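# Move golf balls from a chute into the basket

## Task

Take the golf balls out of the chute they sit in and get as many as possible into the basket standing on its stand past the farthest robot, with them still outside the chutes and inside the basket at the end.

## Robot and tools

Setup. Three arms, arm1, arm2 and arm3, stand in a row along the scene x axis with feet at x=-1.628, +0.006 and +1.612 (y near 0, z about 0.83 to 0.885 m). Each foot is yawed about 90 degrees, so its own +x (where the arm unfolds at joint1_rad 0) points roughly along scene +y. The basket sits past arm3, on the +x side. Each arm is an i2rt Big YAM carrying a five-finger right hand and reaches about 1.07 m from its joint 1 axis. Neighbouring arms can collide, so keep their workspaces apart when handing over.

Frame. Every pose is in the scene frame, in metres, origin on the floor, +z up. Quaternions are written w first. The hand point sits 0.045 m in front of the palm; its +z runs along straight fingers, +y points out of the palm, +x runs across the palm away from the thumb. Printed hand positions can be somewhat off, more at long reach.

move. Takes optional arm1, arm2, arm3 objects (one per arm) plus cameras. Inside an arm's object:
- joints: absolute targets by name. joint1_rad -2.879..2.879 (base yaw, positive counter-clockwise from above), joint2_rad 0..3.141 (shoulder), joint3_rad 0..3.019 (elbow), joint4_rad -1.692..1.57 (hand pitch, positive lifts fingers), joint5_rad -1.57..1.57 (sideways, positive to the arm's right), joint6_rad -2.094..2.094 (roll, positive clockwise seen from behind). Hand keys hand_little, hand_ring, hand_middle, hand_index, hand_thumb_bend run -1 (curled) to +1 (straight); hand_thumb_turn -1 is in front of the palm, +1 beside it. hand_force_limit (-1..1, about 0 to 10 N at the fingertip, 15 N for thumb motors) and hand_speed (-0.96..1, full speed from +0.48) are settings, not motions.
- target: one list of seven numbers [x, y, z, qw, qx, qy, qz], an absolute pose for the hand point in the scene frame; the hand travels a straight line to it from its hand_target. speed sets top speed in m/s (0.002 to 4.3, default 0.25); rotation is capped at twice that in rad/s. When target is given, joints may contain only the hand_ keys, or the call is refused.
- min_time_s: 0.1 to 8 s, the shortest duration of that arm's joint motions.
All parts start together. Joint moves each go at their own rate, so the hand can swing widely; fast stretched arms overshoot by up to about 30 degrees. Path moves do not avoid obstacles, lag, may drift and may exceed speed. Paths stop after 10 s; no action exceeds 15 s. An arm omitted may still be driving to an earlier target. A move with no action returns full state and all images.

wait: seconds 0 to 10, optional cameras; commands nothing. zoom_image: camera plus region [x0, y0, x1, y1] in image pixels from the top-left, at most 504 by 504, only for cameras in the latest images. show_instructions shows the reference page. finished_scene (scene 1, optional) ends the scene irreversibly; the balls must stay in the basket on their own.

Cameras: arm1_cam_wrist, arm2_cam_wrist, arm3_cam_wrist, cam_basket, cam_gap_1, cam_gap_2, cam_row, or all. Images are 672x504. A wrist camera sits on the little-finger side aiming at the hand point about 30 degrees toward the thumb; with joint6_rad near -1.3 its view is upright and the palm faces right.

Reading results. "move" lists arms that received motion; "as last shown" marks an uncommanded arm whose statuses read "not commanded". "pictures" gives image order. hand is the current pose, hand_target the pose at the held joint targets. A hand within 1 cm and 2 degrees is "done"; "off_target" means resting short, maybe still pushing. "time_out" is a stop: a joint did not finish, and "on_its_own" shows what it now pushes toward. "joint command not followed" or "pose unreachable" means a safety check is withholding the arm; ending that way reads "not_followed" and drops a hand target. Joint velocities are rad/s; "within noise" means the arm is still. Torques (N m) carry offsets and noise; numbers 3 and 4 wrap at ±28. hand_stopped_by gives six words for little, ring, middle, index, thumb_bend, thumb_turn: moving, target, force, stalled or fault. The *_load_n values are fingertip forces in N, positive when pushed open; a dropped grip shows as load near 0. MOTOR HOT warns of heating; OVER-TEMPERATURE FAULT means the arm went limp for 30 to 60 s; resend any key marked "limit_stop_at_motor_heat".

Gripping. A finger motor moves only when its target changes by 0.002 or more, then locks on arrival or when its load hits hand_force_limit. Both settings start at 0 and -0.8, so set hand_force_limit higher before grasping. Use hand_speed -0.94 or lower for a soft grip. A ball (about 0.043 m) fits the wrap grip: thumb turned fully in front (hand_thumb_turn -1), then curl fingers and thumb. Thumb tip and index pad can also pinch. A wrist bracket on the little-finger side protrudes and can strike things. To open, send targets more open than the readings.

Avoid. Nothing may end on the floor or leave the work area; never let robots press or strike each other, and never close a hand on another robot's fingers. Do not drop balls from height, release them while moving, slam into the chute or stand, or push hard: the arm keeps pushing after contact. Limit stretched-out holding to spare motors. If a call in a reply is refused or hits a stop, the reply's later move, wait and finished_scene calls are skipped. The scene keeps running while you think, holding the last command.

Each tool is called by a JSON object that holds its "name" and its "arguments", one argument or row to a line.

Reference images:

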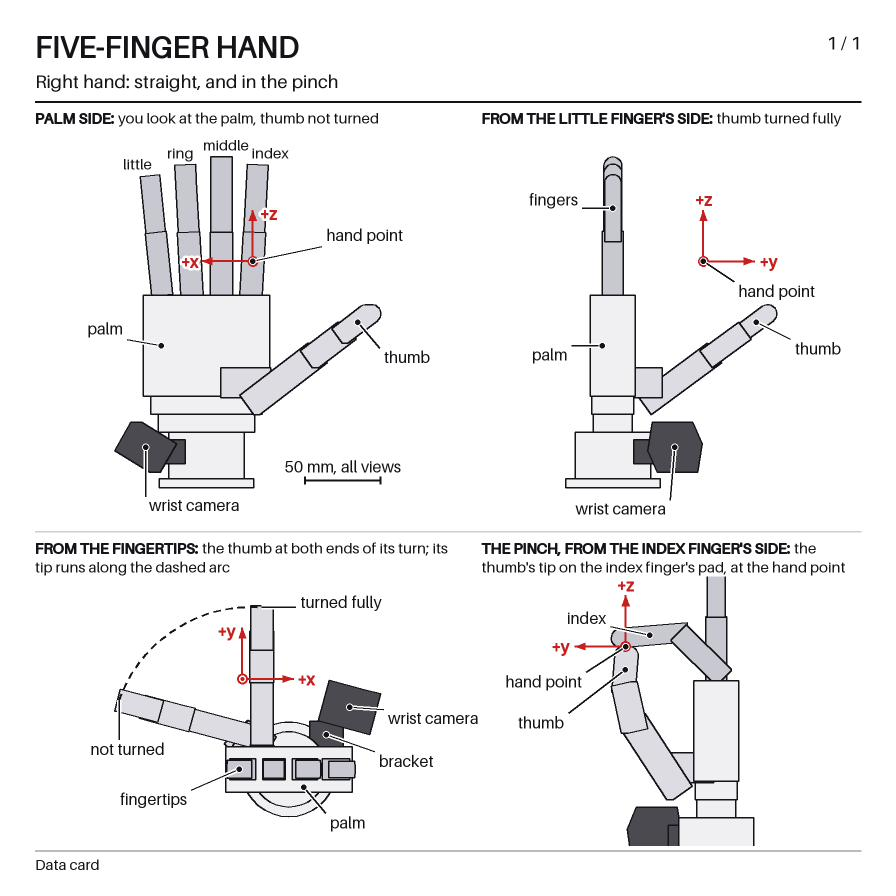

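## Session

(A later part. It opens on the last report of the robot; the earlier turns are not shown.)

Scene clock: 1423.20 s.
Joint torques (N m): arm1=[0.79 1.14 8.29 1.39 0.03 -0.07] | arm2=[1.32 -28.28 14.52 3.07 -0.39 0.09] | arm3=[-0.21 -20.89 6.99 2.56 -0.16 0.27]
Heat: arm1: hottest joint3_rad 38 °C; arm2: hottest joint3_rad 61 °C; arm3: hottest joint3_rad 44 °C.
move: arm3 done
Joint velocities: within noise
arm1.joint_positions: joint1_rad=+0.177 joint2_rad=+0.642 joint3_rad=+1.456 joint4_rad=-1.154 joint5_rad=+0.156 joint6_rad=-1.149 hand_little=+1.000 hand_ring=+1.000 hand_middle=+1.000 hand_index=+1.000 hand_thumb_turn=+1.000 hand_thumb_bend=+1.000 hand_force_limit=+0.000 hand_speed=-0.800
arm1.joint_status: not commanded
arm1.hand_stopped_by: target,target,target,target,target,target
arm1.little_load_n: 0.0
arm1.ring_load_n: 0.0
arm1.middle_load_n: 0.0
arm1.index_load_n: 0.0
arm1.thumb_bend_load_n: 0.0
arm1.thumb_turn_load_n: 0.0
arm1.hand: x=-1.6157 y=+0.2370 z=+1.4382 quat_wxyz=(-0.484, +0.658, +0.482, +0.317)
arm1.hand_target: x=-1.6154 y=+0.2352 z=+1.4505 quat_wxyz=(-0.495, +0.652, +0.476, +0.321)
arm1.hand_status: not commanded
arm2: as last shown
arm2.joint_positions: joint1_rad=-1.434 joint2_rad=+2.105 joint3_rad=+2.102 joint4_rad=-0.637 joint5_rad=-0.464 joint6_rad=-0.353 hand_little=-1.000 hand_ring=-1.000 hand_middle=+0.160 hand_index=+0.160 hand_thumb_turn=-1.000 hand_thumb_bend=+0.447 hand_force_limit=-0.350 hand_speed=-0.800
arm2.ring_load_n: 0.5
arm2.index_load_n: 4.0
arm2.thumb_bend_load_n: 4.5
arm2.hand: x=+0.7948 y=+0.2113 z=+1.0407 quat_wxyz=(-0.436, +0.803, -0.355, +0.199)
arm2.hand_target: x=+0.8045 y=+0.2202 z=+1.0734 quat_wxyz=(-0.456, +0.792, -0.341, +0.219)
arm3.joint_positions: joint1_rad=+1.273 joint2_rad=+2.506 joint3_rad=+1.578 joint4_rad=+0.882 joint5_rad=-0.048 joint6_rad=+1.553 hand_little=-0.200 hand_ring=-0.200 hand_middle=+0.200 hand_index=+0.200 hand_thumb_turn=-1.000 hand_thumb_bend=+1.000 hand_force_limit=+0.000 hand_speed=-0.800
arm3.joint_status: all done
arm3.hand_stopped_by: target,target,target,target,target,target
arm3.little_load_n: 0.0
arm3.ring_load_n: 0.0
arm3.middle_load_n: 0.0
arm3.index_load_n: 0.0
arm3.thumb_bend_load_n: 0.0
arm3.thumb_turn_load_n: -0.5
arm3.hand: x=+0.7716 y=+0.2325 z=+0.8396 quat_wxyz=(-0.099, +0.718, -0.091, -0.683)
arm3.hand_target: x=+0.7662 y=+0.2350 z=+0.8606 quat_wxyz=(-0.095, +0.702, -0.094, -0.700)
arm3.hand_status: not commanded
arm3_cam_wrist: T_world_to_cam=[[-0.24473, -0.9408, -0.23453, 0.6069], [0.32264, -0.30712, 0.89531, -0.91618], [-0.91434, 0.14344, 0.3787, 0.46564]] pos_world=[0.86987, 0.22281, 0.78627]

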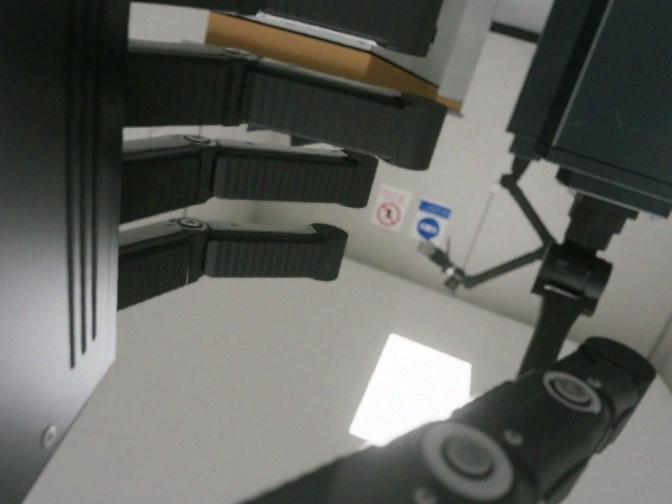

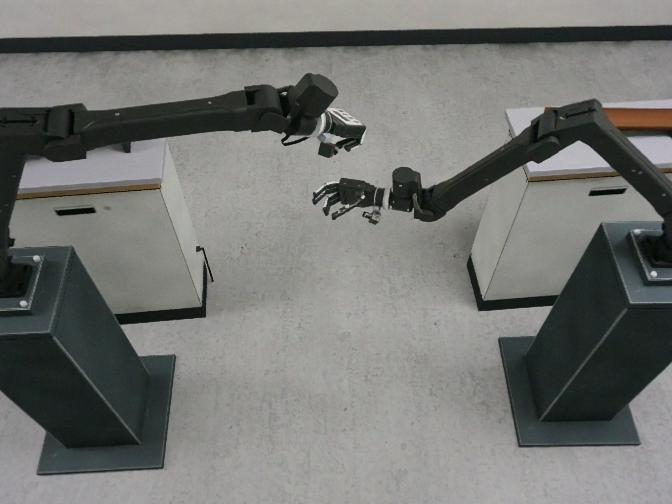

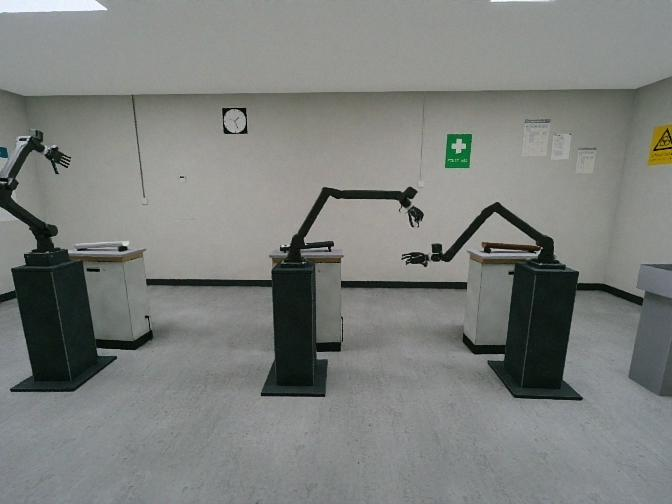

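{"name": "move", "arguments": {
  "arm3": {"target": [0.810, 0.211, 1.0, 0.0923, -0.701, 0.0924, 0.701], "speed": 0.12},
  "cameras": ["arm3_cam_wrist", "arm2_cam_wrist", "cam_gap_2"]
}}

Scene clock: 1452.00 s.
Joint torques (N m): arm1=[0.85 1.14 8.29 1.39 0.03 -0.07] | arm2=[0.85 -28.63 14.69 3.25 -0.37 0.07] | arm3=[0.56 -19.25 6.31 1.48 0.07 0.26]
Heat: arm1: hottest joint3_rad 38 °C; arm2: hottest joint3_rad 61 °C; arm3: hottest joint3_rad 43 °C.
move: arm3 done
Joint velocities: within noise
arm1, arm2: as last shown
arm2.little_load_n: 0.5
arm2.ring_load_n: 0.0
arm2.middle_load_n: 0.0
arm3.joint_positions: joint1_rad=+1.282 joint2_rad=+2.160 joint3_rad=+1.362 joint4_rad=+0.793 joint5_rad=-0.048 joint6_rad=+1.554 hand_little=-0.200 hand_ring=-0.200 hand_middle=+0.200 hand_index=+0.200 hand_thumb_turn=-1.000 hand_thumb_bend=+1.000 hand_force_limit=+0.000 hand_speed=-0.800
arm3.joint_status: not commanded
arm3.hand_stopped_by: target,target,target,target,target,target
arm3.little_load_n: 0.0
arm3.ring_load_n: 0.0
arm3.middle_load_n: 0.0
arm3.index_load_n: 0.0
arm3.thumb_bend_load_n: 0.0
arm3.thumb_turn_load_n: 0.0
arm3.hand: x=+0.8090 y=+0.2121 z=+0.9903 quat_wxyz=(-0.098, +0.704, -0.086, -0.698)
arm3.hand_target: x=+0.8075 y=+0.2069 z=+1.0002 quat_wxyz=(-0.090, +0.701, -0.090, -0.702)
arm3.hand_status: done (0.010 m and 1.1 deg from the pose sent, 0.166 m and 2.9 deg at the start)
pictures: arm2_cam_wrist, arm3_cam_wrist, cam_gap_2
arm2_cam_wrist: T_world_to_cam=[[-0.28157, -0.52306, -0.80444, 1.17126], [-0.9196, 0.38645, 0.0706, 0.59383], [0.27394, 0.75965, -0.58982, 0.35164]] pos_world=[0.77955, 0.11604, 1.10769]
arm3_cam_wrist: T_world_to_cam=[[-0.24544, -0.9404, -0.23538, 0.6336], [0.36085, -0.31399, 0.87818, -1.08193], [-0.89975, 0.13061, 0.41641, 0.39931]] pos_world=[0.90521, 0.20397, 0.93299]

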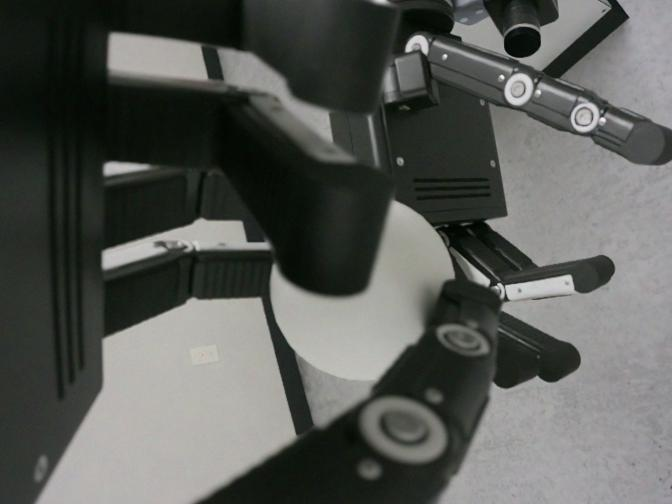

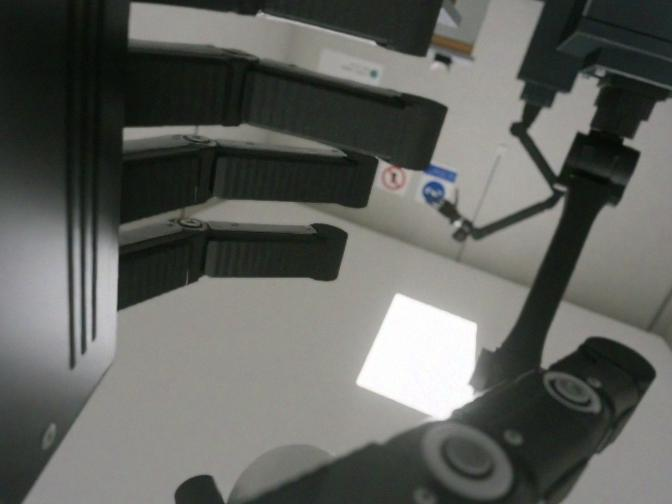

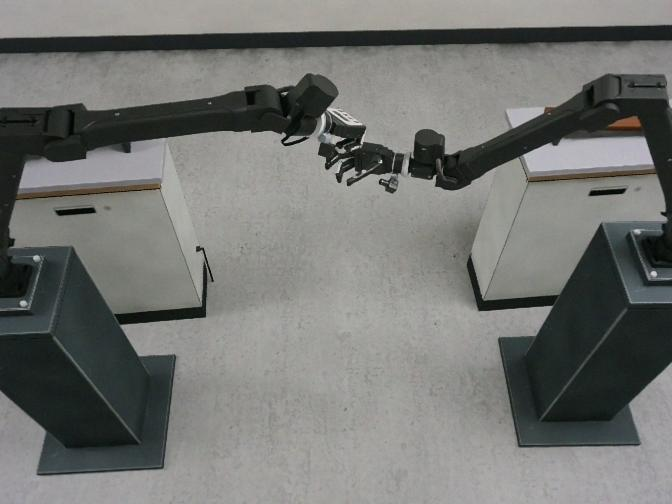

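{"name": "move", "arguments": {
  "arm3": {"target": [0.810, 0.209, 1.03, 0.0923, -0.701, 0.0924, 0.701], "speed": 0.1},
  "cameras": ["arm3_cam_wrist", "arm2_cam_wrist"]
}}

Scene clock: 1481.17 s.
Joint torques (N m): arm1=[0.85 1.14 8.31 1.37 0.03 -0.07] | arm2=[1.08 -28.45 14.72 3.15 -0.38 0.08] | arm3=[0.21 -19.43 6.69 1.48 0.08 0.26]
Heat: arm1: hottest joint3_rad 38 °C; arm2: hottest joint3_rad 61 °C; arm3: hottest joint3_rad 42 °C.
move: arm3 off_target
Joint velocities: within noise
arm1, arm2: as last shown
arm2.little_load_n: 0.0
arm2.middle_load_n: 0.5
arm2.thumb_bend_load_n: 4.0
arm3.joint_positions: joint1_rad=+1.282 joint2_rad=+2.104 joint3_rad=+1.357 joint4_rad=+0.738 joint5_rad=-0.045 joint6_rad=+1.554 hand_little=-0.200 hand_ring=-0.200 hand_middle=+0.200 hand_index=+0.200 hand_thumb_turn=-1.000 hand_thumb_bend=+1.000 hand_force_limit=+0.000 hand_speed=-0.800
arm3.joint_status: not commanded
arm3.hand_stopped_by: target,target,target,target,target,target
arm3.little_load_n: 0.0
arm3.ring_load_n: 0.0
arm3.middle_load_n: 0.0
arm3.index_load_n: 0.0
arm3.thumb_bend_load_n: 0.0
arm3.thumb_turn_load_n: 0.0
arm3.hand: x=+0.8109 y=+0.2121 z=+1.0173 quat_wxyz=(-0.098, +0.705, -0.087, -0.696)
arm3.hand_target: x=+0.8099 y=+0.2091 z=+1.0303 quat_wxyz=(-0.092, +0.701, -0.092, -0.701)
arm3.hand_status: off_target (0.013 m and 1.2 deg from the pose sent, 0.040 m and 1.1 deg at the start)
pictures: arm2_cam_wrist, arm3_cam_wrist
arm2_cam_wrist: T_world_to_cam=[[-0.28157, -0.52306, -0.80444, 1.17126], [-0.9196, 0.38645, 0.0706, 0.59383], [0.27394, 0.75965, -0.58982, 0.35164]] pos_world=[0.77955, 0.11604, 1.10769]
arm3_cam_wrist: T_world_to_cam=[[-0.24727, -0.93996, -0.23522, 0.6416], [0.35597, -0.31391, 0.8802, -1.10439], [-0.90119, 0.13391, 0.41222, 0.3945]] pos_world=[0.9073, 0.20358, 0.96038]

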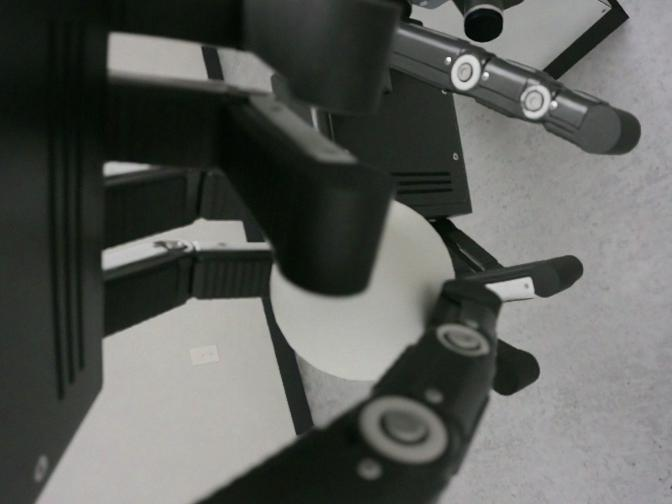

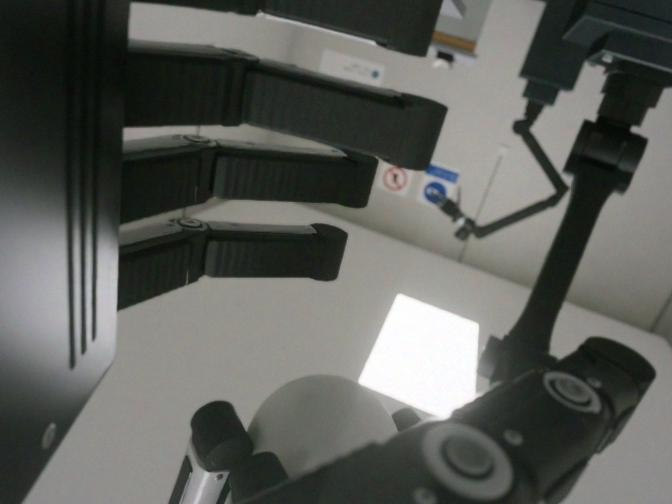

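{"name": "move", "arguments": {
  "arm3": {"target": [0.8155, 0.2106, 1.064, 0.0923, -0.701, 0.0924, 0.701], "speed": 0.06},
  "cameras": ["arm3_cam_wrist", "arm2_cam_wrist"]
}}

Scene clock: 1508.30 s.
Joint torques (N m): arm1=[0.85 1.2 8.31 1.37 0.03 -0.07] | arm2=[0.91 -28.57 14.69 3.18 -0.36 0.11] | arm3=[-0.09 -19.02 6.82 1.48 -0.12 0.26]
Heat: arm1: hottest joint3_rad 38 °C; arm2: hottest joint3_rad 62 °C; arm3: hottest joint3_rad 40 °C.
move: arm3 off_target
Joint velocities: within noise
arm1, arm2: as last shown
arm2.thumb_bend_load_n: 4.5
arm3.joint_positions: joint1_rad=+1.282 joint2_rad=+2.040 joint3_rad=+1.357 joint4_rad=+0.675 joint5_rad=-0.045 joint6_rad=+1.554 hand_little=-0.200 hand_ring=-0.200 hand_middle=+0.200 hand_index=+0.200 hand_thumb_turn=-1.000 hand_thumb_bend=+1.000 hand_force_limit=+0.000 hand_speed=-0.800
arm3.joint_status: not commanded
arm3.hand_stopped_by: target,target,target,target,target,target
arm3.little_load_n: 0.0
arm3.ring_load_n: 0.0
arm3.middle_load_n: 0.0
arm3.index_load_n: 0.0
arm3.thumb_bend_load_n: 0.0
arm3.thumb_turn_load_n: -0.5
arm3.hand: x=+0.8139 y=+0.2111 z=+1.0518 quat_wxyz=(-0.099, +0.705, -0.087, -0.697)
arm3.hand_target: x=+0.8149 y=+0.2108 z=+1.0641 quat_wxyz=(-0.092, +0.701, -0.092, -0.701)
arm3.hand_status: off_target (0.012 m and 1.1 deg from the pose sent, 0.047 m and 1.2 deg at the start)
pictures: arm2_cam_wrist, arm3_cam_wrist
arm2_cam_wrist: T_world_to_cam=[[-0.28157, -0.52306, -0.80444, 1.17126], [-0.9196, 0.38645, 0.0706, 0.59383], [0.27394, 0.75965, -0.58982, 0.35164]] pos_world=[0.77955, 0.11604, 1.10769]
arm3_cam_wrist: T_world_to_cam=[[-0.2476, -0.93986, -0.23527, 0.64981], [0.35729, -0.31429, 0.87953, -1.13647], [-0.90058, 0.13371, 0.41362, 0.38116]] pos_world=[0.9102, 0.20258, 0.99478]

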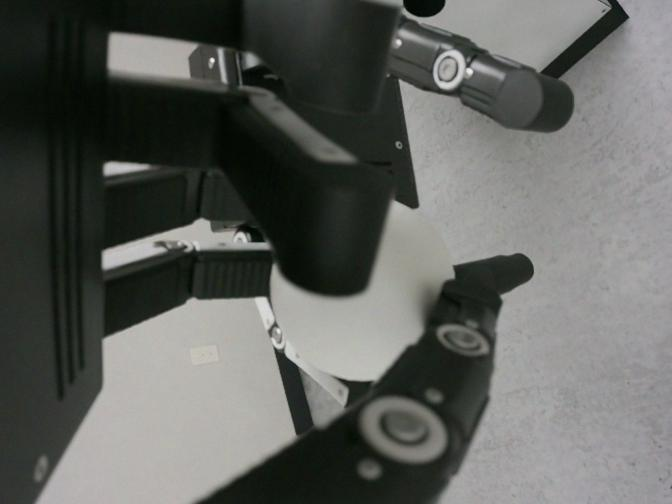

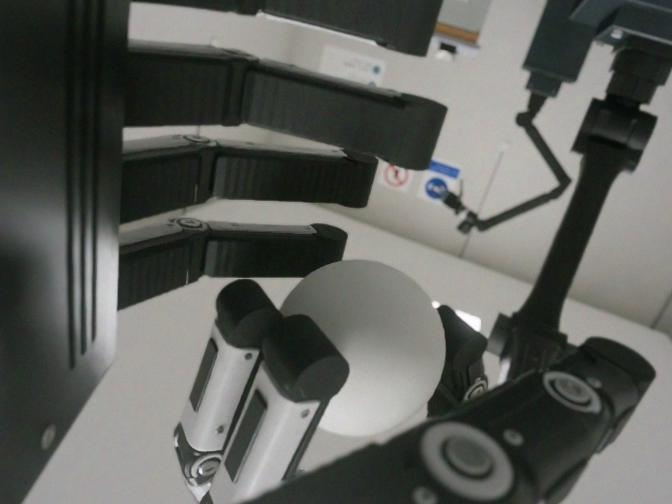

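{"name": "move", "arguments": {
  "arm3": {"target": [0.8155, 0.212, 1.0905, 0.0923, -0.701, 0.0924, 0.701], "speed": 0.04},
  "cameras": ["arm3_cam_wrist", "arm2_cam_wrist", "cam_gap_2"]
}}

Scene clock: 1543.27 s.
Joint torques (N m): arm1=[0.85 1.2 8.31 1.37 0.03 -0.07] | arm2=[1.03 -28.57 14.69 3.11 -0.37 0.05] | arm3=[-0.26 -18.9 7.97 1.44 -0.21 0.26]
Heat: arm1: hottest joint3_rad 38 °C; arm2: hottest joint3_rad 63 °C; arm3: hottest joint3_rad 40 °C.
move: arm3 off_target
Joint velocities: within noise
arm1, arm2: as last shown
arm1.ring_load_n: 0.5
arm1.thumb_bend_load_n: -0.5
arm3.joint_positions: joint1_rad=+1.282 joint2_rad=+2.003 joint3_rad=+1.357 joint4_rad=+0.618 joint5_rad=-0.045 joint6_rad=+1.554 hand_little=-0.200 hand_ring=-0.200 hand_middle=+0.200 hand_index=+0.200 hand_thumb_turn=-1.000 hand_thumb_bend=+1.000 hand_force_limit=+0.000 hand_speed=-0.800
arm3.joint_status: not commanded
arm3.hand_stopped_by: target,target,target,target,target,target
arm3.little_load_n: 0.0
arm3.ring_load_n: 0.0
arm3.middle_load_n: 0.0
arm3.index_load_n: 0.0
arm3.thumb_bend_load_n: 0.0
arm3.thumb_turn_load_n: -0.5
arm3.hand: x=+0.8161 y=+0.2104 z=+1.0659 quat_wxyz=(-0.097, +0.712, -0.088, -0.690)
arm3.hand_target: x=+0.8155 y=+0.2120 z=+1.0901 quat_wxyz=(-0.092, +0.701, -0.092, -0.701)
arm3.hand_status: off_target (0.025 m and 1.9 deg from the pose sent, 0.039 m and 1.1 deg at the start)
pictures: arm2_cam_wrist, arm3_cam_wrist, cam_gap_2
arm2_cam_wrist: T_world_to_cam=[[-0.28157, -0.52306, -0.80444, 1.17126], [-0.9196, 0.38645, 0.0706, 0.59383], [0.27394, 0.75965, -0.58982, 0.35164]] pos_world=[0.77955, 0.11604, 1.10769]
arm3_cam_wrist: T_world_to_cam=[[-0.24321, -0.94126, -0.23427, 0.64863], [0.34048, -0.309, 0.88803, -1.1464], [-0.90825, 0.13622, 0.39563, 0.40232]] pos_world=[0.91348, 0.20148, 1.01082]

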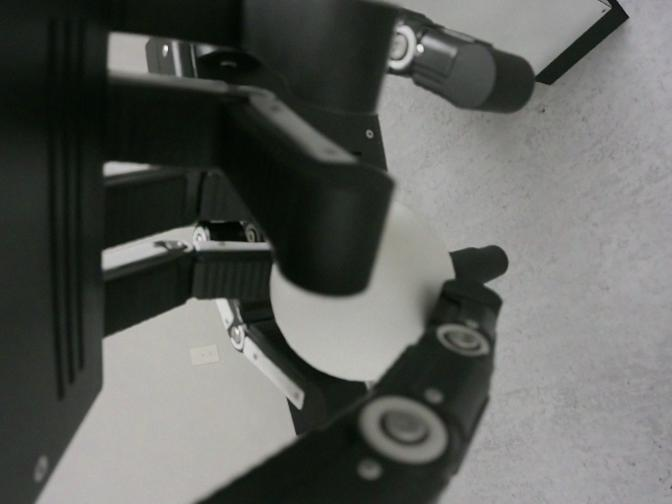

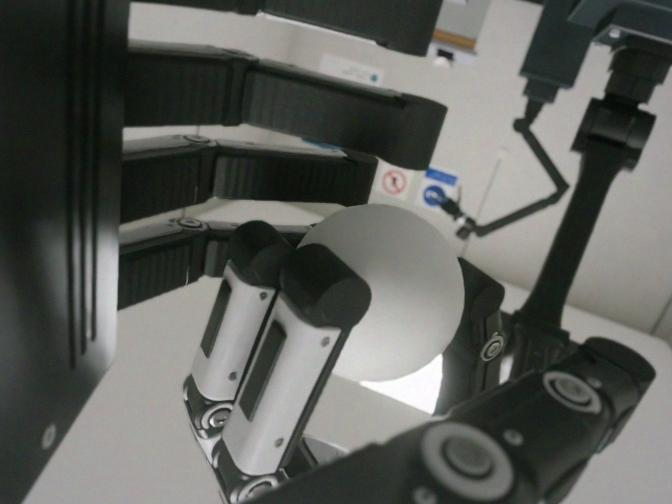

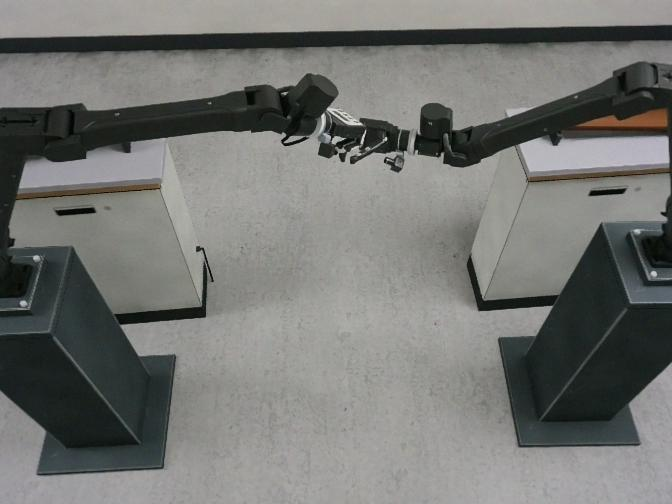

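{"name": "move", "arguments": {
  "arm3": {"target": [0.8155, 0.212, 1.070, 0.0923, -0.701, 0.0924, 0.701], "speed": 0.06}
}}

{"name": "move", "arguments": {
  "arm3": {"target": [0.8075, 0.214, 1.075, 0.0923, -0.701, 0.0924, 0.701], "speed": 0.05},
  "cameras": ["arm3_cam_wrist"]
}}

Scene clock: 1570.43 s.
Joint torques (N m): arm1=[0.85 1.14 8.32 1.39 0.03 -0.07] | arm2=[1.14 -28.81 14.68 3.26 -0.38 0.06] | arm3=[-0.26 -16.97 7.13 2.63 -0.2 0.26]
Heat: arm1: hottest joint3_rad 38 °C; arm2: hottest joint3_rad 63 °C; arm3: hottest joint3_rad 41 °C.
move: arm3 done
Joint velocities: within noise
arm1, arm2: as last shown
arm1.ring_load_n: 0.0
arm1.thumb_bend_load_n: 0.0
arm2.index_load_n: 3.5
arm2.thumb_bend_load_n: 4.0
arm3.joint_positions: joint1_rad=+1.282 joint2_rad=+2.003 joint3_rad=+1.357 joint4_rad=+0.634 joint5_rad=-0.045 joint6_rad=+1.554 hand_little=-0.200 hand_ring=-0.200 hand_middle=+0.200 hand_index=+0.200 hand_thumb_turn=-1.000 hand_thumb_bend=+1.000 hand_force_limit=+0.000 hand_speed=-0.800
arm3.joint_status: not commanded
arm3.hand_stopped_by: target,target,target,target,target,target
arm3.little_load_n: 0.0
arm3.ring_load_n: 0.0
arm3.middle_load_n: 0.0
arm3.index_load_n: 0.0
arm3.thumb_bend_load_n: 0.0
arm3.thumb_turn_load_n: -0.5
arm3.hand: x=+0.8165 y=+0.2103 z=+1.0700 quat_wxyz=(-0.098, +0.707, -0.087, -0.695)
arm3.hand_target: x=+0.8155 y=+0.2120 z=+1.0699 quat_wxyz=(-0.092, +0.701, -0.092, -0.701)
arm3.hand_status: done (0.002 m and 1.3 deg from the pose sent, 0.004 m and 1.9 deg at the start)
pictures: none

Scene clock: 1571.40 s.
Joint torques (N m): arm1=[0.91 1.2 8.31 1.39 0.03 -0.07] | arm2=[1.03 -28.51 14.72 3.23 -0.36 0.07] | arm3=[-0.21 -16.44 9.22 1.73 -0.16 0.26]
Heat: arm1: hottest joint3_rad 38 °C; arm2: hottest joint3_rad 63 °C; arm3: hottest joint3_rad 41 °C.
move: arm3 off_target
Joint velocities: within noise
arm1: as last shown
arm2.joint_positions: joint1_rad=-1.434 joint2_rad=+2.105 joint3_rad=+2.102 joint4_rad=-0.637 joint5_rad=-0.464 joint6_rad=-0.353 hand_little=-1.000 hand_ring=-1.000 hand_middle=+0.160 hand_index=+0.160 hand_thumb_turn=-1.000 hand_thumb_bend=+0.447 hand_force_limit=-0.350 hand_speed=-0.800
arm2.joint_status: not commanded
arm2.hand_stopped_by: target,target,target,target,force,target
arm2.little_load_n: 0.0
arm2.ring_load_n: 0.0
arm2.middle_load_n: 0.5
arm2.index_load_n: 3.5
arm2.thumb_bend_load_n: 4.0
arm2.thumb_turn_load_n: 0.0
arm2.hand: x=+0.7948 y=+0.2113 z=+1.0407 quat_wxyz=(-0.436, +0.803, -0.355, +0.199)
arm2.hand_target: x=+0.8045 y=+0.2202 z=+1.0734 quat_wxyz=(-0.456, +0.792, -0.341, +0.219)
arm2.hand_status: not commanded
arm3.joint_positions: joint1_rad=+1.282 joint2_rad=+2.005 joint3_rad=+1.357 joint4_rad=+0.634 joint5_rad=-0.045 joint6_rad=+1.554 hand_little=-0.200 hand_ring=-0.200 hand_middle=+0.200 hand_index=+0.200 hand_thumb_turn=-1.000 hand_thumb_bend=+1.000 hand_force_limit=+0.000 hand_speed=-0.800
arm3.joint_status: not commanded
arm3.hand_stopped_by: target,target,target,target,target,target
arm3.little_load_n: 0.0
arm3.ring_load_n: 0.0
arm3.middle_load_n: 0.0
arm3.index_load_n: 0.0
arm3.thumb_bend_load_n: 0.0
arm3.thumb_turn_load_n: 0.0
arm3.hand: x=+0.8163 y=+0.2103 z=+1.0688 quat_wxyz=(-0.098, +0.707, -0.088, -0.695)
arm3.hand_target: x=+0.8080 y=+0.2139 z=+1.0749 quat_wxyz=(-0.092, +0.701, -0.092, -0.701)
arm3.hand_status: off_target (0.011 m and 1.3 deg from the pose sent, 0.011 m and 1.3 deg at the start)
arm3_cam_wrist: T_world_to_cam=[[-0.24627, -0.94028, -0.23498, 0.65234], [0.35214, -0.31269, 0.88217, -1.15148], [-0.90297, 0.13451, 0.40812, 0.38402]] pos_world=[0.9129, 0.20168, 1.01237]

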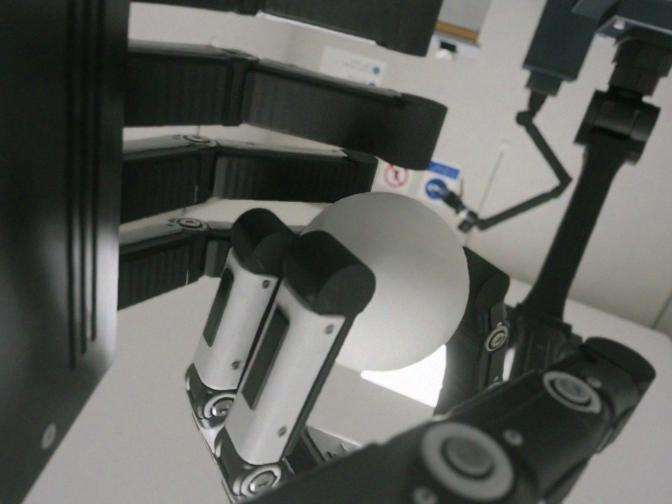

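{"name": "move", "arguments": {
  "arm3": {"target": [0.801, 0.2160, 1.078, 0.0923, -0.701, 0.0924, 0.701], "speed": 0.06},
  "cameras": ["arm3_cam_wrist"]
}}

Scene clock: 1590.60 s.
Joint torques (N m): arm1=[0.79 1.26 8.29 1.4 0.03 -0.07] | arm2=[0.62 -28.4 14.69 3.19 -0.37 0.08] | arm3=[-0.15 -16.44 9.48 1.48 -0.15 0.26]
Heat: arm1: hottest joint3_rad 38 °C; arm2: hottest joint3_rad 64 °C; arm3: hottest joint3_rad 42 °C.
move: arm3 off_target
Joint velocities: within noise
arm1, arm2: as last shown
arm2.thumb_bend_load_n: 4.5
arm3.joint_positions: joint1_rad=+1.282 joint2_rad=+2.014 joint3_rad=+1.380 joint4_rad=+0.623 joint5_rad=-0.045 joint6_rad=+1.554 hand_little=-0.200 hand_ring=-0.200 hand_middle=+0.200 hand_index=+0.200 hand_thumb_turn=-1.000 hand_thumb_bend=+1.000 hand_force_limit=+0.000 hand_speed=-0.800
arm3.joint_status: not commanded
arm3.hand_stopped_by: target,target,target,target,target,target
arm3.little_load_n: 0.0
arm3.ring_load_n: 0.0
arm3.middle_load_n: 0.0
arm3.index_load_n: 0.0
arm3.thumb_bend_load_n: 0.0
arm3.thumb_turn_load_n: -0.5
arm3.hand: x=+0.8106 y=+0.2121 z=+1.0718 quat_wxyz=(-0.098, +0.706, -0.087, -0.696)
arm3.hand_target: x=+0.8016 y=+0.2158 z=+1.0776 quat_wxyz=(-0.092, +0.701, -0.092, -0.701)
arm3.hand_status: off_target (0.012 m and 1.2 deg from the pose sent, 0.019 m and 1.3 deg at the start)
arm3_cam_wrist: T_world_to_cam=[[-0.24692, -0.94008, -0.23512, 0.654], [0.35468, -0.31347, 0.88087, -1.15203], [-0.9018, 0.13412, 0.41083, 0.3736]] pos_world=[0.907, 0.20358, 1.01507]

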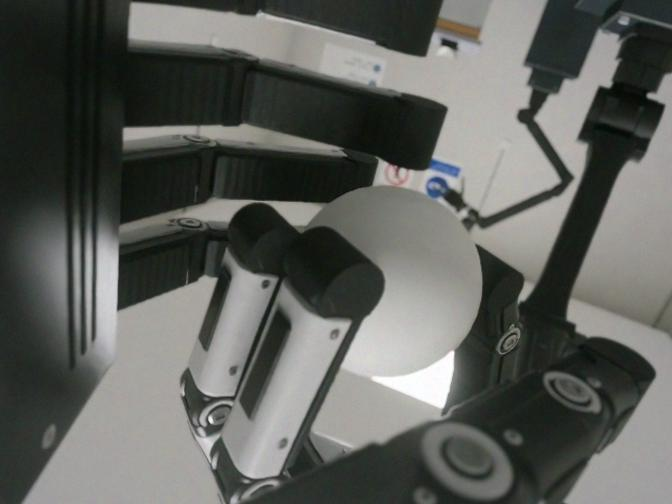

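{"name": "move", "arguments": {
  "arm3": {"target": [0.801, 0.2160, 1.089, 0.0923, -0.701, 0.0924, 0.701], "speed": 0.05},
  "cameras": ["arm3_cam_wrist", "arm2_cam_wrist"]
}}

Scene clock: 1602.03 s.
Joint torques (N m): arm1=[0.79 1.14 8.29 1.37 0.03 -0.07] | arm2=[1.08 -28.81 14.74 3.17 -0.38 0.08] | arm3=[-0.21 -17.79 9.51 1.47 -0.17 0.26]
Heat: arm1: hottest joint3_rad 38 °C; arm2: hottest joint3_rad 64 °C; arm3: hottest joint3_rad 42 °C.
move: arm3 off_target
Joint velocities: within noise
arm1.joint_positions: joint1_rad=+0.177 joint2_rad=+0.642 joint3_rad=+1.456 joint4_rad=-1.154 joint5_rad=+0.156 joint6_rad=-1.149 hand_little=+1.000 hand_ring=+1.000 hand_middle=+1.000 hand_index=+1.000 hand_thumb_turn=+1.000 hand_thumb_bend=+1.000 hand_force_limit=+0.000 hand_speed=-0.800
arm1.joint_status: not commanded
arm1.hand_stopped_by: target,target,target,target,target,target
arm1.little_load_n: 0.0
arm1.ring_load_n: -0.5
arm1.middle_load_n: 0.0
arm1.index_load_n: 0.0
arm1.thumb_bend_load_n: 0.0
arm1.thumb_turn_load_n: 0.0
arm1.hand: x=-1.6157 y=+0.2370 z=+1.4382 quat_wxyz=(-0.484, +0.658, +0.482, +0.317)
arm1.hand_target: x=-1.6154 y=+0.2352 z=+1.4505 quat_wxyz=(-0.495, +0.652, +0.476, +0.321)
arm1.hand_status: not commanded
arm2: as last shown
arm3.joint_positions: joint1_rad=+1.282 joint2_rad=+2.014 joint3_rad=+1.387 joint4_rad=+0.601 joint5_rad=-0.045 joint6_rad=+1.554 hand_little=-0.200 hand_ring=-0.200 hand_middle=+0.200 hand_index=+0.200 hand_thumb_turn=-1.000 hand_thumb_bend=+1.000 hand_force_limit=+0.000 hand_speed=-0.800
arm3.joint_status: not commanded
arm3.hand_stopped_by: target,target,target,target,target,target
arm3.little_load_n: 0.0
arm3.ring_load_n: 0.0
arm3.middle_load_n: 0.0
arm3.index_load_n: 0.0
arm3.thumb_bend_load_n: 0.0
arm3.thumb_turn_load_n: 0.0
arm3.hand: x=+0.8089 y=+0.2127 z=+1.0696 quat_wxyz=(-0.097, +0.711, -0.088, -0.691)
arm3.hand_target: x=+0.8019 y=+0.2157 z=+1.0893 quat_wxyz=(-0.092, +0.701, -0.092, -0.701)
arm3.hand_status: off_target (0.021 m and 1.8 deg from the pose sent, 0.020 m and 1.2 deg at the start)
pictures: arm2_cam_wrist, arm3_cam_wrist
arm2_cam_wrist: T_world_to_cam=[[-0.28157, -0.52306, -0.80444, 1.17126], [-0.9196, 0.38645, 0.0706, 0.59383], [0.27394, 0.75965, -0.58982, 0.35164]] pos_world=[0.77955, 0.11604, 1.10769]
arm3_cam_wrist: T_world_to_cam=[[-0.24354, -0.94116, -0.23434, 0.65018], [0.3418, -0.30939, 0.88738, -1.14678], [-0.90767, 0.13602, 0.39703, 0.39208]] pos_world=[0.90619, 0.20378, 1.01433]

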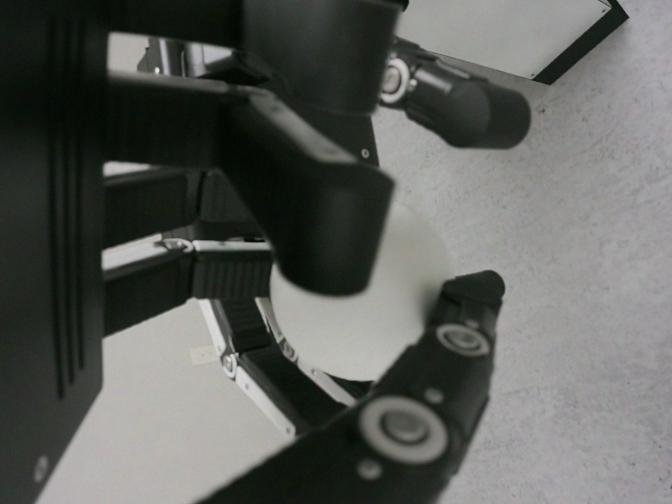

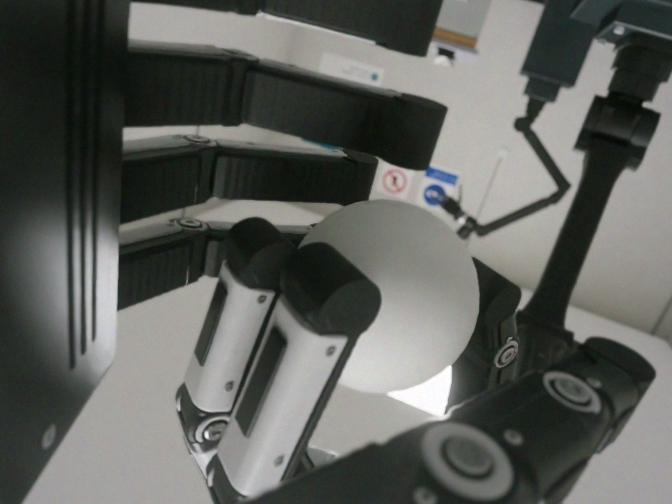

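{"name": "move", "arguments": {
  "arm3": {"target": [0.802, 0.2155, 1.100, 0.0923, -0.701, 0.0924, 0.701], "speed": 0.06},
  "cameras": ["arm3_cam_wrist"]
}}

Scene clock: 1617.83 s.
Joint torques (N m): arm1=[0.79 1.2 8.31 1.37 0.04 -0.07] | arm2=[0.73 -28.75 14.69 3.15 -0.39 0.07] | arm3=[-0.21 -19.19 9.62 1.47 -0.17 0.26]
Heat: arm1: hottest joint3_rad 38 °C; arm2: hottest joint3_rad 64 °C; arm3: hottest joint3_rad 43 °C.
move: arm3 off_target
Joint velocities: within noise
arm1, arm2: as last shown
arm1.ring_load_n: 0.0
arm2.index_load_n: 4.0
arm3.joint_positions: joint1_rad=+1.282 joint2_rad=+2.014 joint3_rad=+1.387 joint4_rad=+0.580 joint5_rad=-0.045 joint6_rad=+1.554 hand_little=-0.200 hand_ring=-0.200 hand_middle=+0.200 hand_index=+0.200 hand_thumb_turn=-1.000 hand_thumb_bend=+1.000 hand_force_limit=+0.000 hand_speed=-0.800
arm3.joint_status: not commanded
arm3.hand_stopped_by: target,target,target,target,target,target
arm3.little_load_n: 0.0
arm3.ring_load_n: 0.0
arm3.middle_load_n: 0.0
arm3.index_load_n: 0.0
arm3.thumb_bend_load_n: 0.0
arm3.thumb_turn_load_n: 0.0
arm3.hand: x=+0.8085 y=+0.2128 z=+1.0639 quat_wxyz=(-0.096, +0.719, -0.090, -0.683)
arm3.hand_target: x=+0.8035 y=+0.2151 z=+1.0998 quat_wxyz=(-0.092, +0.701, -0.092, -0.701)
arm3.hand_status: off_target (0.037 m and 2.9 deg from the pose sent, 0.031 m and 1.8 deg at the start)
arm3_cam_wrist: T_world_to_cam=[[-0.23874, -0.94268, -0.23314, 0.64406], [0.32354, -0.30359, 0.89619, -1.13735], [-0.9156, 0.13853, 0.37747, 0.42063]] pos_world=[0.90687, 0.20359, 1.01067]

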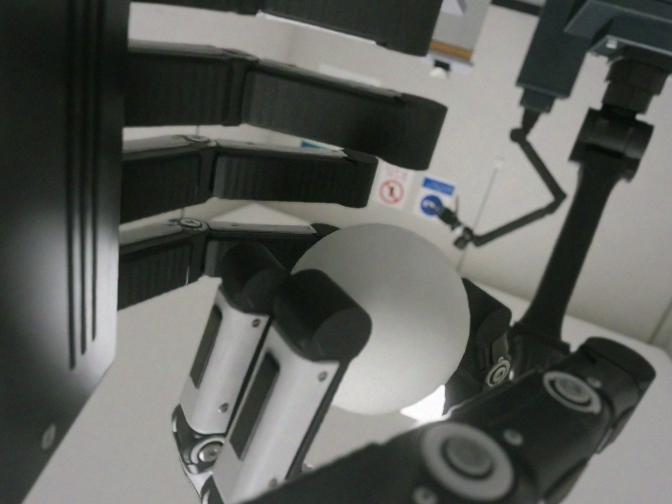

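{"name": "move", "arguments": {
  "arm3": {"target": [0.810, 0.2115, 1.045, 0.0923, -0.701, 0.0924, 0.701], "speed": 0.1},
  "cameras": ["arm3_cam_wrist"]
}}

{"name": "move", "arguments": {
  "arm3": {"target": [0.8095, 0.2120, 1.091, 0.0923, -0.701, 0.0924, 0.701], "speed": 0.1},
  "cameras": ["arm3_cam_wrist"]
}}

Scene clock: 1633.87 s.
Joint torques (N m): arm1=[0.85 1.14 8.29 1.39 0.03 -0.07] | arm2=[1.08 -28.45 14.69 3.15 -0.37 0.07] | arm3=[-0.03 -17.61 6.97 2.58 -0.07 0.26]
Heat: arm1: hottest joint3_rad 38 °C; arm2: hottest joint3_rad 64 °C; arm3: hottest joint3_rad 43 °C.
move: arm3 done
Joint velocities: within noise
arm1, arm2: as last shown
arm2.joint_positions: joint1_rad=-1.434 joint2_rad=+2.105 joint3_rad=+2.102 joint4_rad=-0.637 joint5_rad=-0.464 joint6_rad=-0.351 hand_little=-1.000 hand_ring=-1.000 hand_middle=+0.160 hand_index=+0.160 hand_thumb_turn=-1.000 hand_thumb_bend=+0.447 hand_force_limit=-0.350 hand_speed=-0.800
arm2.little_load_n: 0.5
arm2.thumb_bend_load_n: 4.0
arm2.hand: x=+0.7948 y=+0.2114 z=+1.0407 quat_wxyz=(-0.436, +0.802, -0.355, +0.199)
arm2.hand_target: x=+0.8044 y=+0.2202 z=+1.0734 quat_wxyz=(-0.456, +0.792, -0.342, +0.219)
arm3.joint_positions: joint1_rad=+1.282 joint2_rad=+2.057 joint3_rad=+1.362 joint4_rad=+0.678 joint5_rad=-0.045 joint6_rad=+1.554 hand_little=-0.200 hand_ring=-0.200 hand_middle=+0.200 hand_index=+0.200 hand_thumb_turn=-1.000 hand_thumb_bend=+1.000 hand_force_limit=+0.000 hand_speed=-0.800
arm3.joint_status: not commanded
arm3.hand_stopped_by: target,target,target,target,target,target
arm3.little_load_n: 0.0
arm3.ring_load_n: 0.0
arm3.middle_load_n: 0.0
arm3.index_load_n: 0.0
arm3.thumb_bend_load_n: 0.0
arm3.thumb_turn_load_n: 0.0
arm3.hand: x=+0.8117 y=+0.2118 z=+1.0418 quat_wxyz=(-0.098, +0.708, -0.088, -0.694)
arm3.hand_target: x=+0.8102 y=+0.2115 z=+1.0447 quat_wxyz=(-0.092, +0.702, -0.092, -0.701)
arm3.hand_status: done (0.004 m and 1.4 deg from the pose sent, 0.019 m and 2.9 deg at the start)
arm3_cam_wrist: T_world_to_cam=[[-0.24561, -0.94049, -0.23484, 0.64567], [0.34952, -0.31188, 0.8835, -1.12495], [-0.90416, 0.13491, 0.40532, 0.39442]] pos_world=[0.90839, 0.20318, 0.98566]

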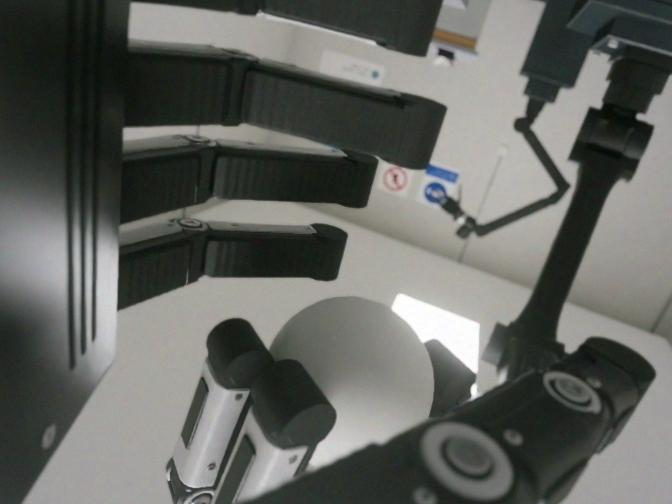

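Scene clock: 1635.13 s.
Joint torques (N m): arm1=[0.85 1.14 8.31 1.39 0.04 -0.07] | arm2=[1.08 -28.86 14.65 3.25 -0.36 0.08] | arm3=[-0.03 -18.67 8.96 1.5 -0.11 0.26]
Heat: arm1: hottest joint3_rad 38 °C; arm2: hottest joint3_rad 64 °C; arm3: hottest joint3_rad 43 °C.
move: arm3 off_target
Joint velocities: within noise
arm1, arm2: as last shown
arm2.little_load_n: 0.0
arm2.index_load_n: 3.5
arm2.thumb_bend_load_n: 4.5
arm3.joint_positions: joint1_rad=+1.282 joint2_rad=+2.008 joint3_rad=+1.362 joint4_rad=+0.611 joint5_rad=-0.045 joint6_rad=+1.554 hand_little=-0.200 hand_ring=-0.200 hand_middle=+0.200 hand_index=+0.200 hand_thumb_turn=-1.000 hand_thumb_bend=+1.000 hand_force_limit=+0.000 hand_speed=-0.800
arm3.joint_status: not commanded
arm3.hand_stopped_by: target,target,target,target,target,target
arm3.little_load_n: 0.0
arm3.ring_load_n: 0.0
arm3.middle_load_n: 0.0
arm3.index_load_n: 0.0
arm3.thumb_bend_load_n: 0.0
arm3.thumb_turn_load_n: -0.5
arm3.hand: x=+0.8146 y=+0.2109 z=+1.0629 quat_wxyz=(-0.097, +0.714, -0.089, -0.687)
arm3.hand_target: x=+0.8101 y=+0.2119 z=+1.0908 quat_wxyz=(-0.092, +0.701, -0.092, -0.701)
arm3.hand_status: off_target (0.029 m and 2.3 deg from the pose sent, 0.049 m and 1.4 deg at the start)
arm3_cam_wrist: T_world_to_cam=[[-0.24149, -0.94181, -0.23382, 0.64625], [0.33399, -0.30689, 0.89122, -1.14153], [-0.91112, 0.13713, 0.38866, 0.41154]] pos_world=[0.91228, 0.20189, 1.0085]

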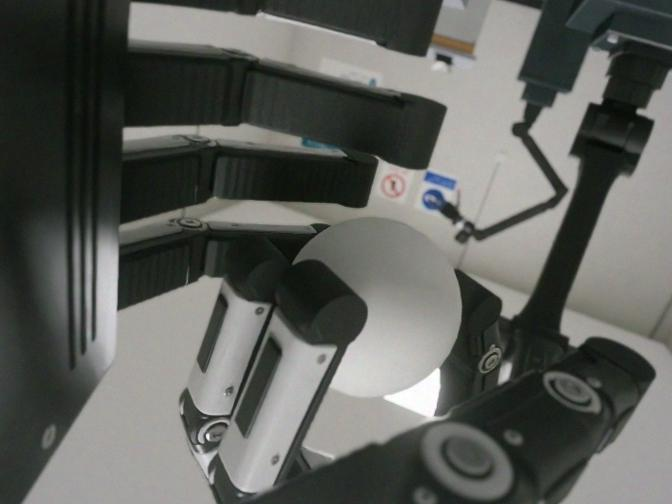

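{"name": "move", "arguments": {
  "arm3": {"target": [0.808, 0.2140, 1.035, 0.0371, -0.7047, 0.0371, 0.7047], "speed": 0.1, "joints": {"hand_index": 0.34, "hand_middle": 0.34}},
  "cameras": ["arm3_cam_wrist"]
}}

Scene clock: 1707.53 s.
Joint torques (N m): arm1=[0.91 1.14 8.29 1.39 0.03 -0.07] | arm2=[1.26 -28.4 14.68 3.21 -0.39 0.07] | arm3=[-0.44 -17.73 9.02 2.56 -0.25 0.27]
Heat: arm1: hottest joint3_rad 38 °C; arm2: hottest joint3_rad 66 °C; arm3: hottest joint3_rad 45 °C.
move: arm3 off_target
Joint velocities: within noise
arm1, arm2: as last shown
arm2.index_load_n: 4.0
arm3.joint_positions: joint1_rad=+1.236 joint2_rad=+2.103 joint3_rad=+1.385 joint4_rad=+0.673 joint5_rad=-0.239 joint6_rad=+1.554 hand_little=-0.200 hand_ring=-0.200 hand_middle=+0.340 hand_index=+0.340 hand_thumb_turn=-1.000 hand_thumb_bend=+1.000 hand_force_limit=+0.000 hand_speed=-0.800
arm3.joint_status: all done
arm3.hand_stopped_by: target,target,target,target,target,target
arm3.little_load_n: 0.0
arm3.ring_load_n: 0.5
arm3.middle_load_n: 0.0
arm3.index_load_n: 0.0
arm3.thumb_bend_load_n: 0.0
arm3.thumb_turn_load_n: -0.5
arm3.hand: x=+0.8164 y=+0.2124 z=+1.0173 quat_wxyz=(-0.042, +0.722, -0.039, -0.690)
arm3.hand_target: x=+0.8100 y=+0.2191 z=+1.0349 quat_wxyz=(-0.041, +0.706, -0.042, -0.706)
arm3.hand_status: off_target (0.020 m and 2.7 deg from the pose sent, 0.029 m and 9.3 deg at the start)
arm3_cam_wrist: T_world_to_cam=[[-0.0992, -0.96933, -0.22487, 0.51802], [0.36909, -0.24571, 0.89633, -1.14793], [-0.92408, 0.00592, 0.38215, 0.4758]] pos_world=[0.91476, 0.21725, 0.96358]

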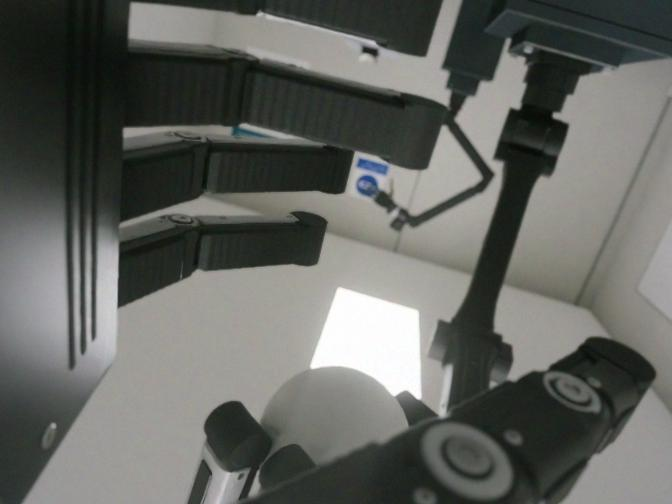

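{"name": "move", "arguments": {
  "arm3": {"target": [0.808, 0.2191, 1.068, 0.0371, -0.7047, 0.0371, 0.7047], "speed": 0.1},
  "cameras": ["arm3_cam_wrist"]
}}

Scene clock: 1721.33 s.
Joint torques (N m): arm1=[0.91 1.14 8.31 1.39 0.03 -0.08] | arm2=[1.03 -28.63 14.65 3.17 -0.36 0.05] | arm3=[-0.67 -19.78 9.13 1.44 -0.24 0.27]
Heat: arm1: hottest joint3_rad 38 °C; arm2: hottest joint3_rad 66 °C; arm3: hottest joint3_rad 45 °C.
move: arm3 off_target
Joint velocities: within noise
arm1, arm2: as last shown
arm1.middle_load_n: -0.5
arm2.little_load_n: 0.5
arm3.joint_positions: joint1_rad=+1.241 joint2_rad=+2.084 joint3_rad=+1.408 joint4_rad=+0.632 joint5_rad=-0.254 joint6_rad=+1.554 hand_little=-0.200 hand_ring=-0.200 hand_middle=+0.340 hand_index=+0.340 hand_thumb_turn=-1.000 hand_thumb_bend=+1.000 hand_force_limit=+0.000 hand_speed=-0.800
arm3.joint_status: not commanded
arm3.hand_stopped_by: target,target,target,target,target,target
arm3.little_load_n: 0.0
arm3.ring_load_n: 0.0
arm3.middle_load_n: 0.0
arm3.index_load_n: 0.0
arm3.thumb_bend_load_n: 0.0
arm3.thumb_turn_load_n: -0.5
arm3.hand: x=+0.8117 y=+0.2073 z=+1.0341 quat_wxyz=(-0.035, +0.722, -0.032, -0.690)
arm3.hand_target: x=+0.8080 y=+0.2150 z=+1.0686 quat_wxyz=(-0.036, +0.706, -0.035, -0.707)
arm3.hand_status: off_target (0.036 m and 2.6 deg from the pose sent, 0.052 m and 2.7 deg at the start)
arm3_cam_wrist: T_world_to_cam=[[-0.07999, -0.97126, -0.22419, 0.50049], [0.37408, -0.23772, 0.89641, -1.16824], [-0.92394, -0.01216, 0.38235, 0.46855]] pos_world=[0.90997, 0.21409, 0.98028]

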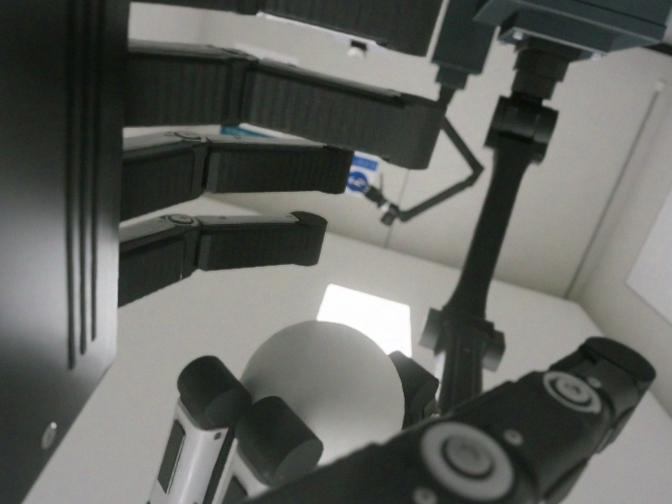

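{"name": "move", "arguments": {
  "arm3": {"target": [0.805, 0.2211, 1.090, 0.0371, -0.7047, 0.0371, 0.7047], "speed": 0.15},
  "cameras": ["arm3_cam_wrist"]
}}

Scene clock: 1733.97 s.
Joint torques (N m): arm1=[0.79 1.2 8.32 1.4 0.04 -0.07] | arm2=[1.08 -28.4 14.74 3.18 -0.4 0.07] | arm3=[-0.67 -19.55 9.36 1.44 -0.24 0.26]
Heat: arm1: hottest joint3_rad 38 °C; arm2: hottest joint3_rad 66 °C; arm3: hottest joint3_rad 45 °C.
move: arm3 off_target
Joint velocities: within noise
arm1: as last shown
arm1.middle_load_n: 0.0
arm1.index_load_n: -0.5
arm2.joint_positions: joint1_rad=-1.434 joint2_rad=+2.105 joint3_rad=+2.102 joint4_rad=-0.637 joint5_rad=-0.464 joint6_rad=-0.351 hand_little=-1.000 hand_ring=-1.000 hand_middle=+0.160 hand_index=+0.160 hand_thumb_turn=-1.000 hand_thumb_bend=+0.447 hand_force_limit=-0.350 hand_speed=-0.800
arm2.joint_status: not commanded
arm2.hand_stopped_by: target,target,target,target,force,target
arm2.little_load_n: 0.0
arm2.ring_load_n: 0.0
arm2.middle_load_n: 0.5
arm2.index_load_n: 3.5
arm2.thumb_bend_load_n: 4.0
arm2.thumb_turn_load_n: 0.0
arm2.hand: x=+0.7948 y=+0.2114 z=+1.0407 quat_wxyz=(-0.436, +0.802, -0.355, +0.199)
arm2.hand_target: x=+0.8044 y=+0.2202 z=+1.0734 quat_wxyz=(-0.456, +0.792, -0.342, +0.219)
arm2.hand_status: not commanded
arm3.joint_positions: joint1_rad=+1.233 joint2_rad=+2.058 joint3_rad=+1.434 joint4_rad=+0.580 joint5_rad=-0.254 joint6_rad=+1.554 hand_little=-0.200 hand_ring=-0.200 hand_middle=+0.340 hand_index=+0.340 hand_thumb_turn=-1.000 hand_thumb_bend=+1.000 hand_force_limit=+0.000 hand_speed=-0.800
arm3.joint_status: not commanded
arm3.hand_stopped_by: target,target,target,target,target,target
arm3.little_load_n: 0.0
arm3.ring_load_n: 0.0
arm3.middle_load_n: 0.0
arm3.index_load_n: -0.5
arm3.thumb_bend_load_n: 0.0
arm3.thumb_turn_load_n: 0.0
arm3.hand: x=+0.8091 y=+0.2149 z=+1.0562 quat_wxyz=(-0.038, +0.722, -0.035, -0.690)
arm3.hand_target: x=+0.8062 y=+0.2230 z=+1.0895 quat_wxyz=(-0.038, +0.706, -0.038, -0.706)
arm3.hand_status: off_target (0.035 m and 2.6 deg from the pose sent, 0.058 m and 2.6 deg at the start)
arm3_cam_wrist: T_world_to_cam=[[-0.08734, -0.97062, -0.22419, 0.51842], [0.37228, -0.24055, 0.89641, -1.18328], [-0.924, -0.00517, 0.38235, 0.45625]] pos_world=[0.90736, 0.22091, 1.00248]

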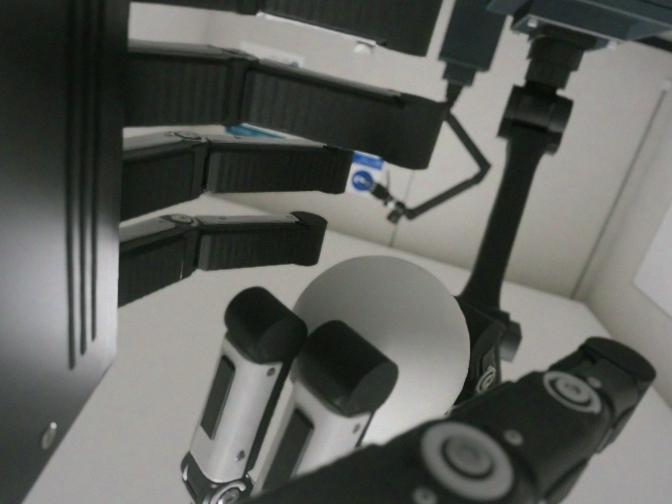

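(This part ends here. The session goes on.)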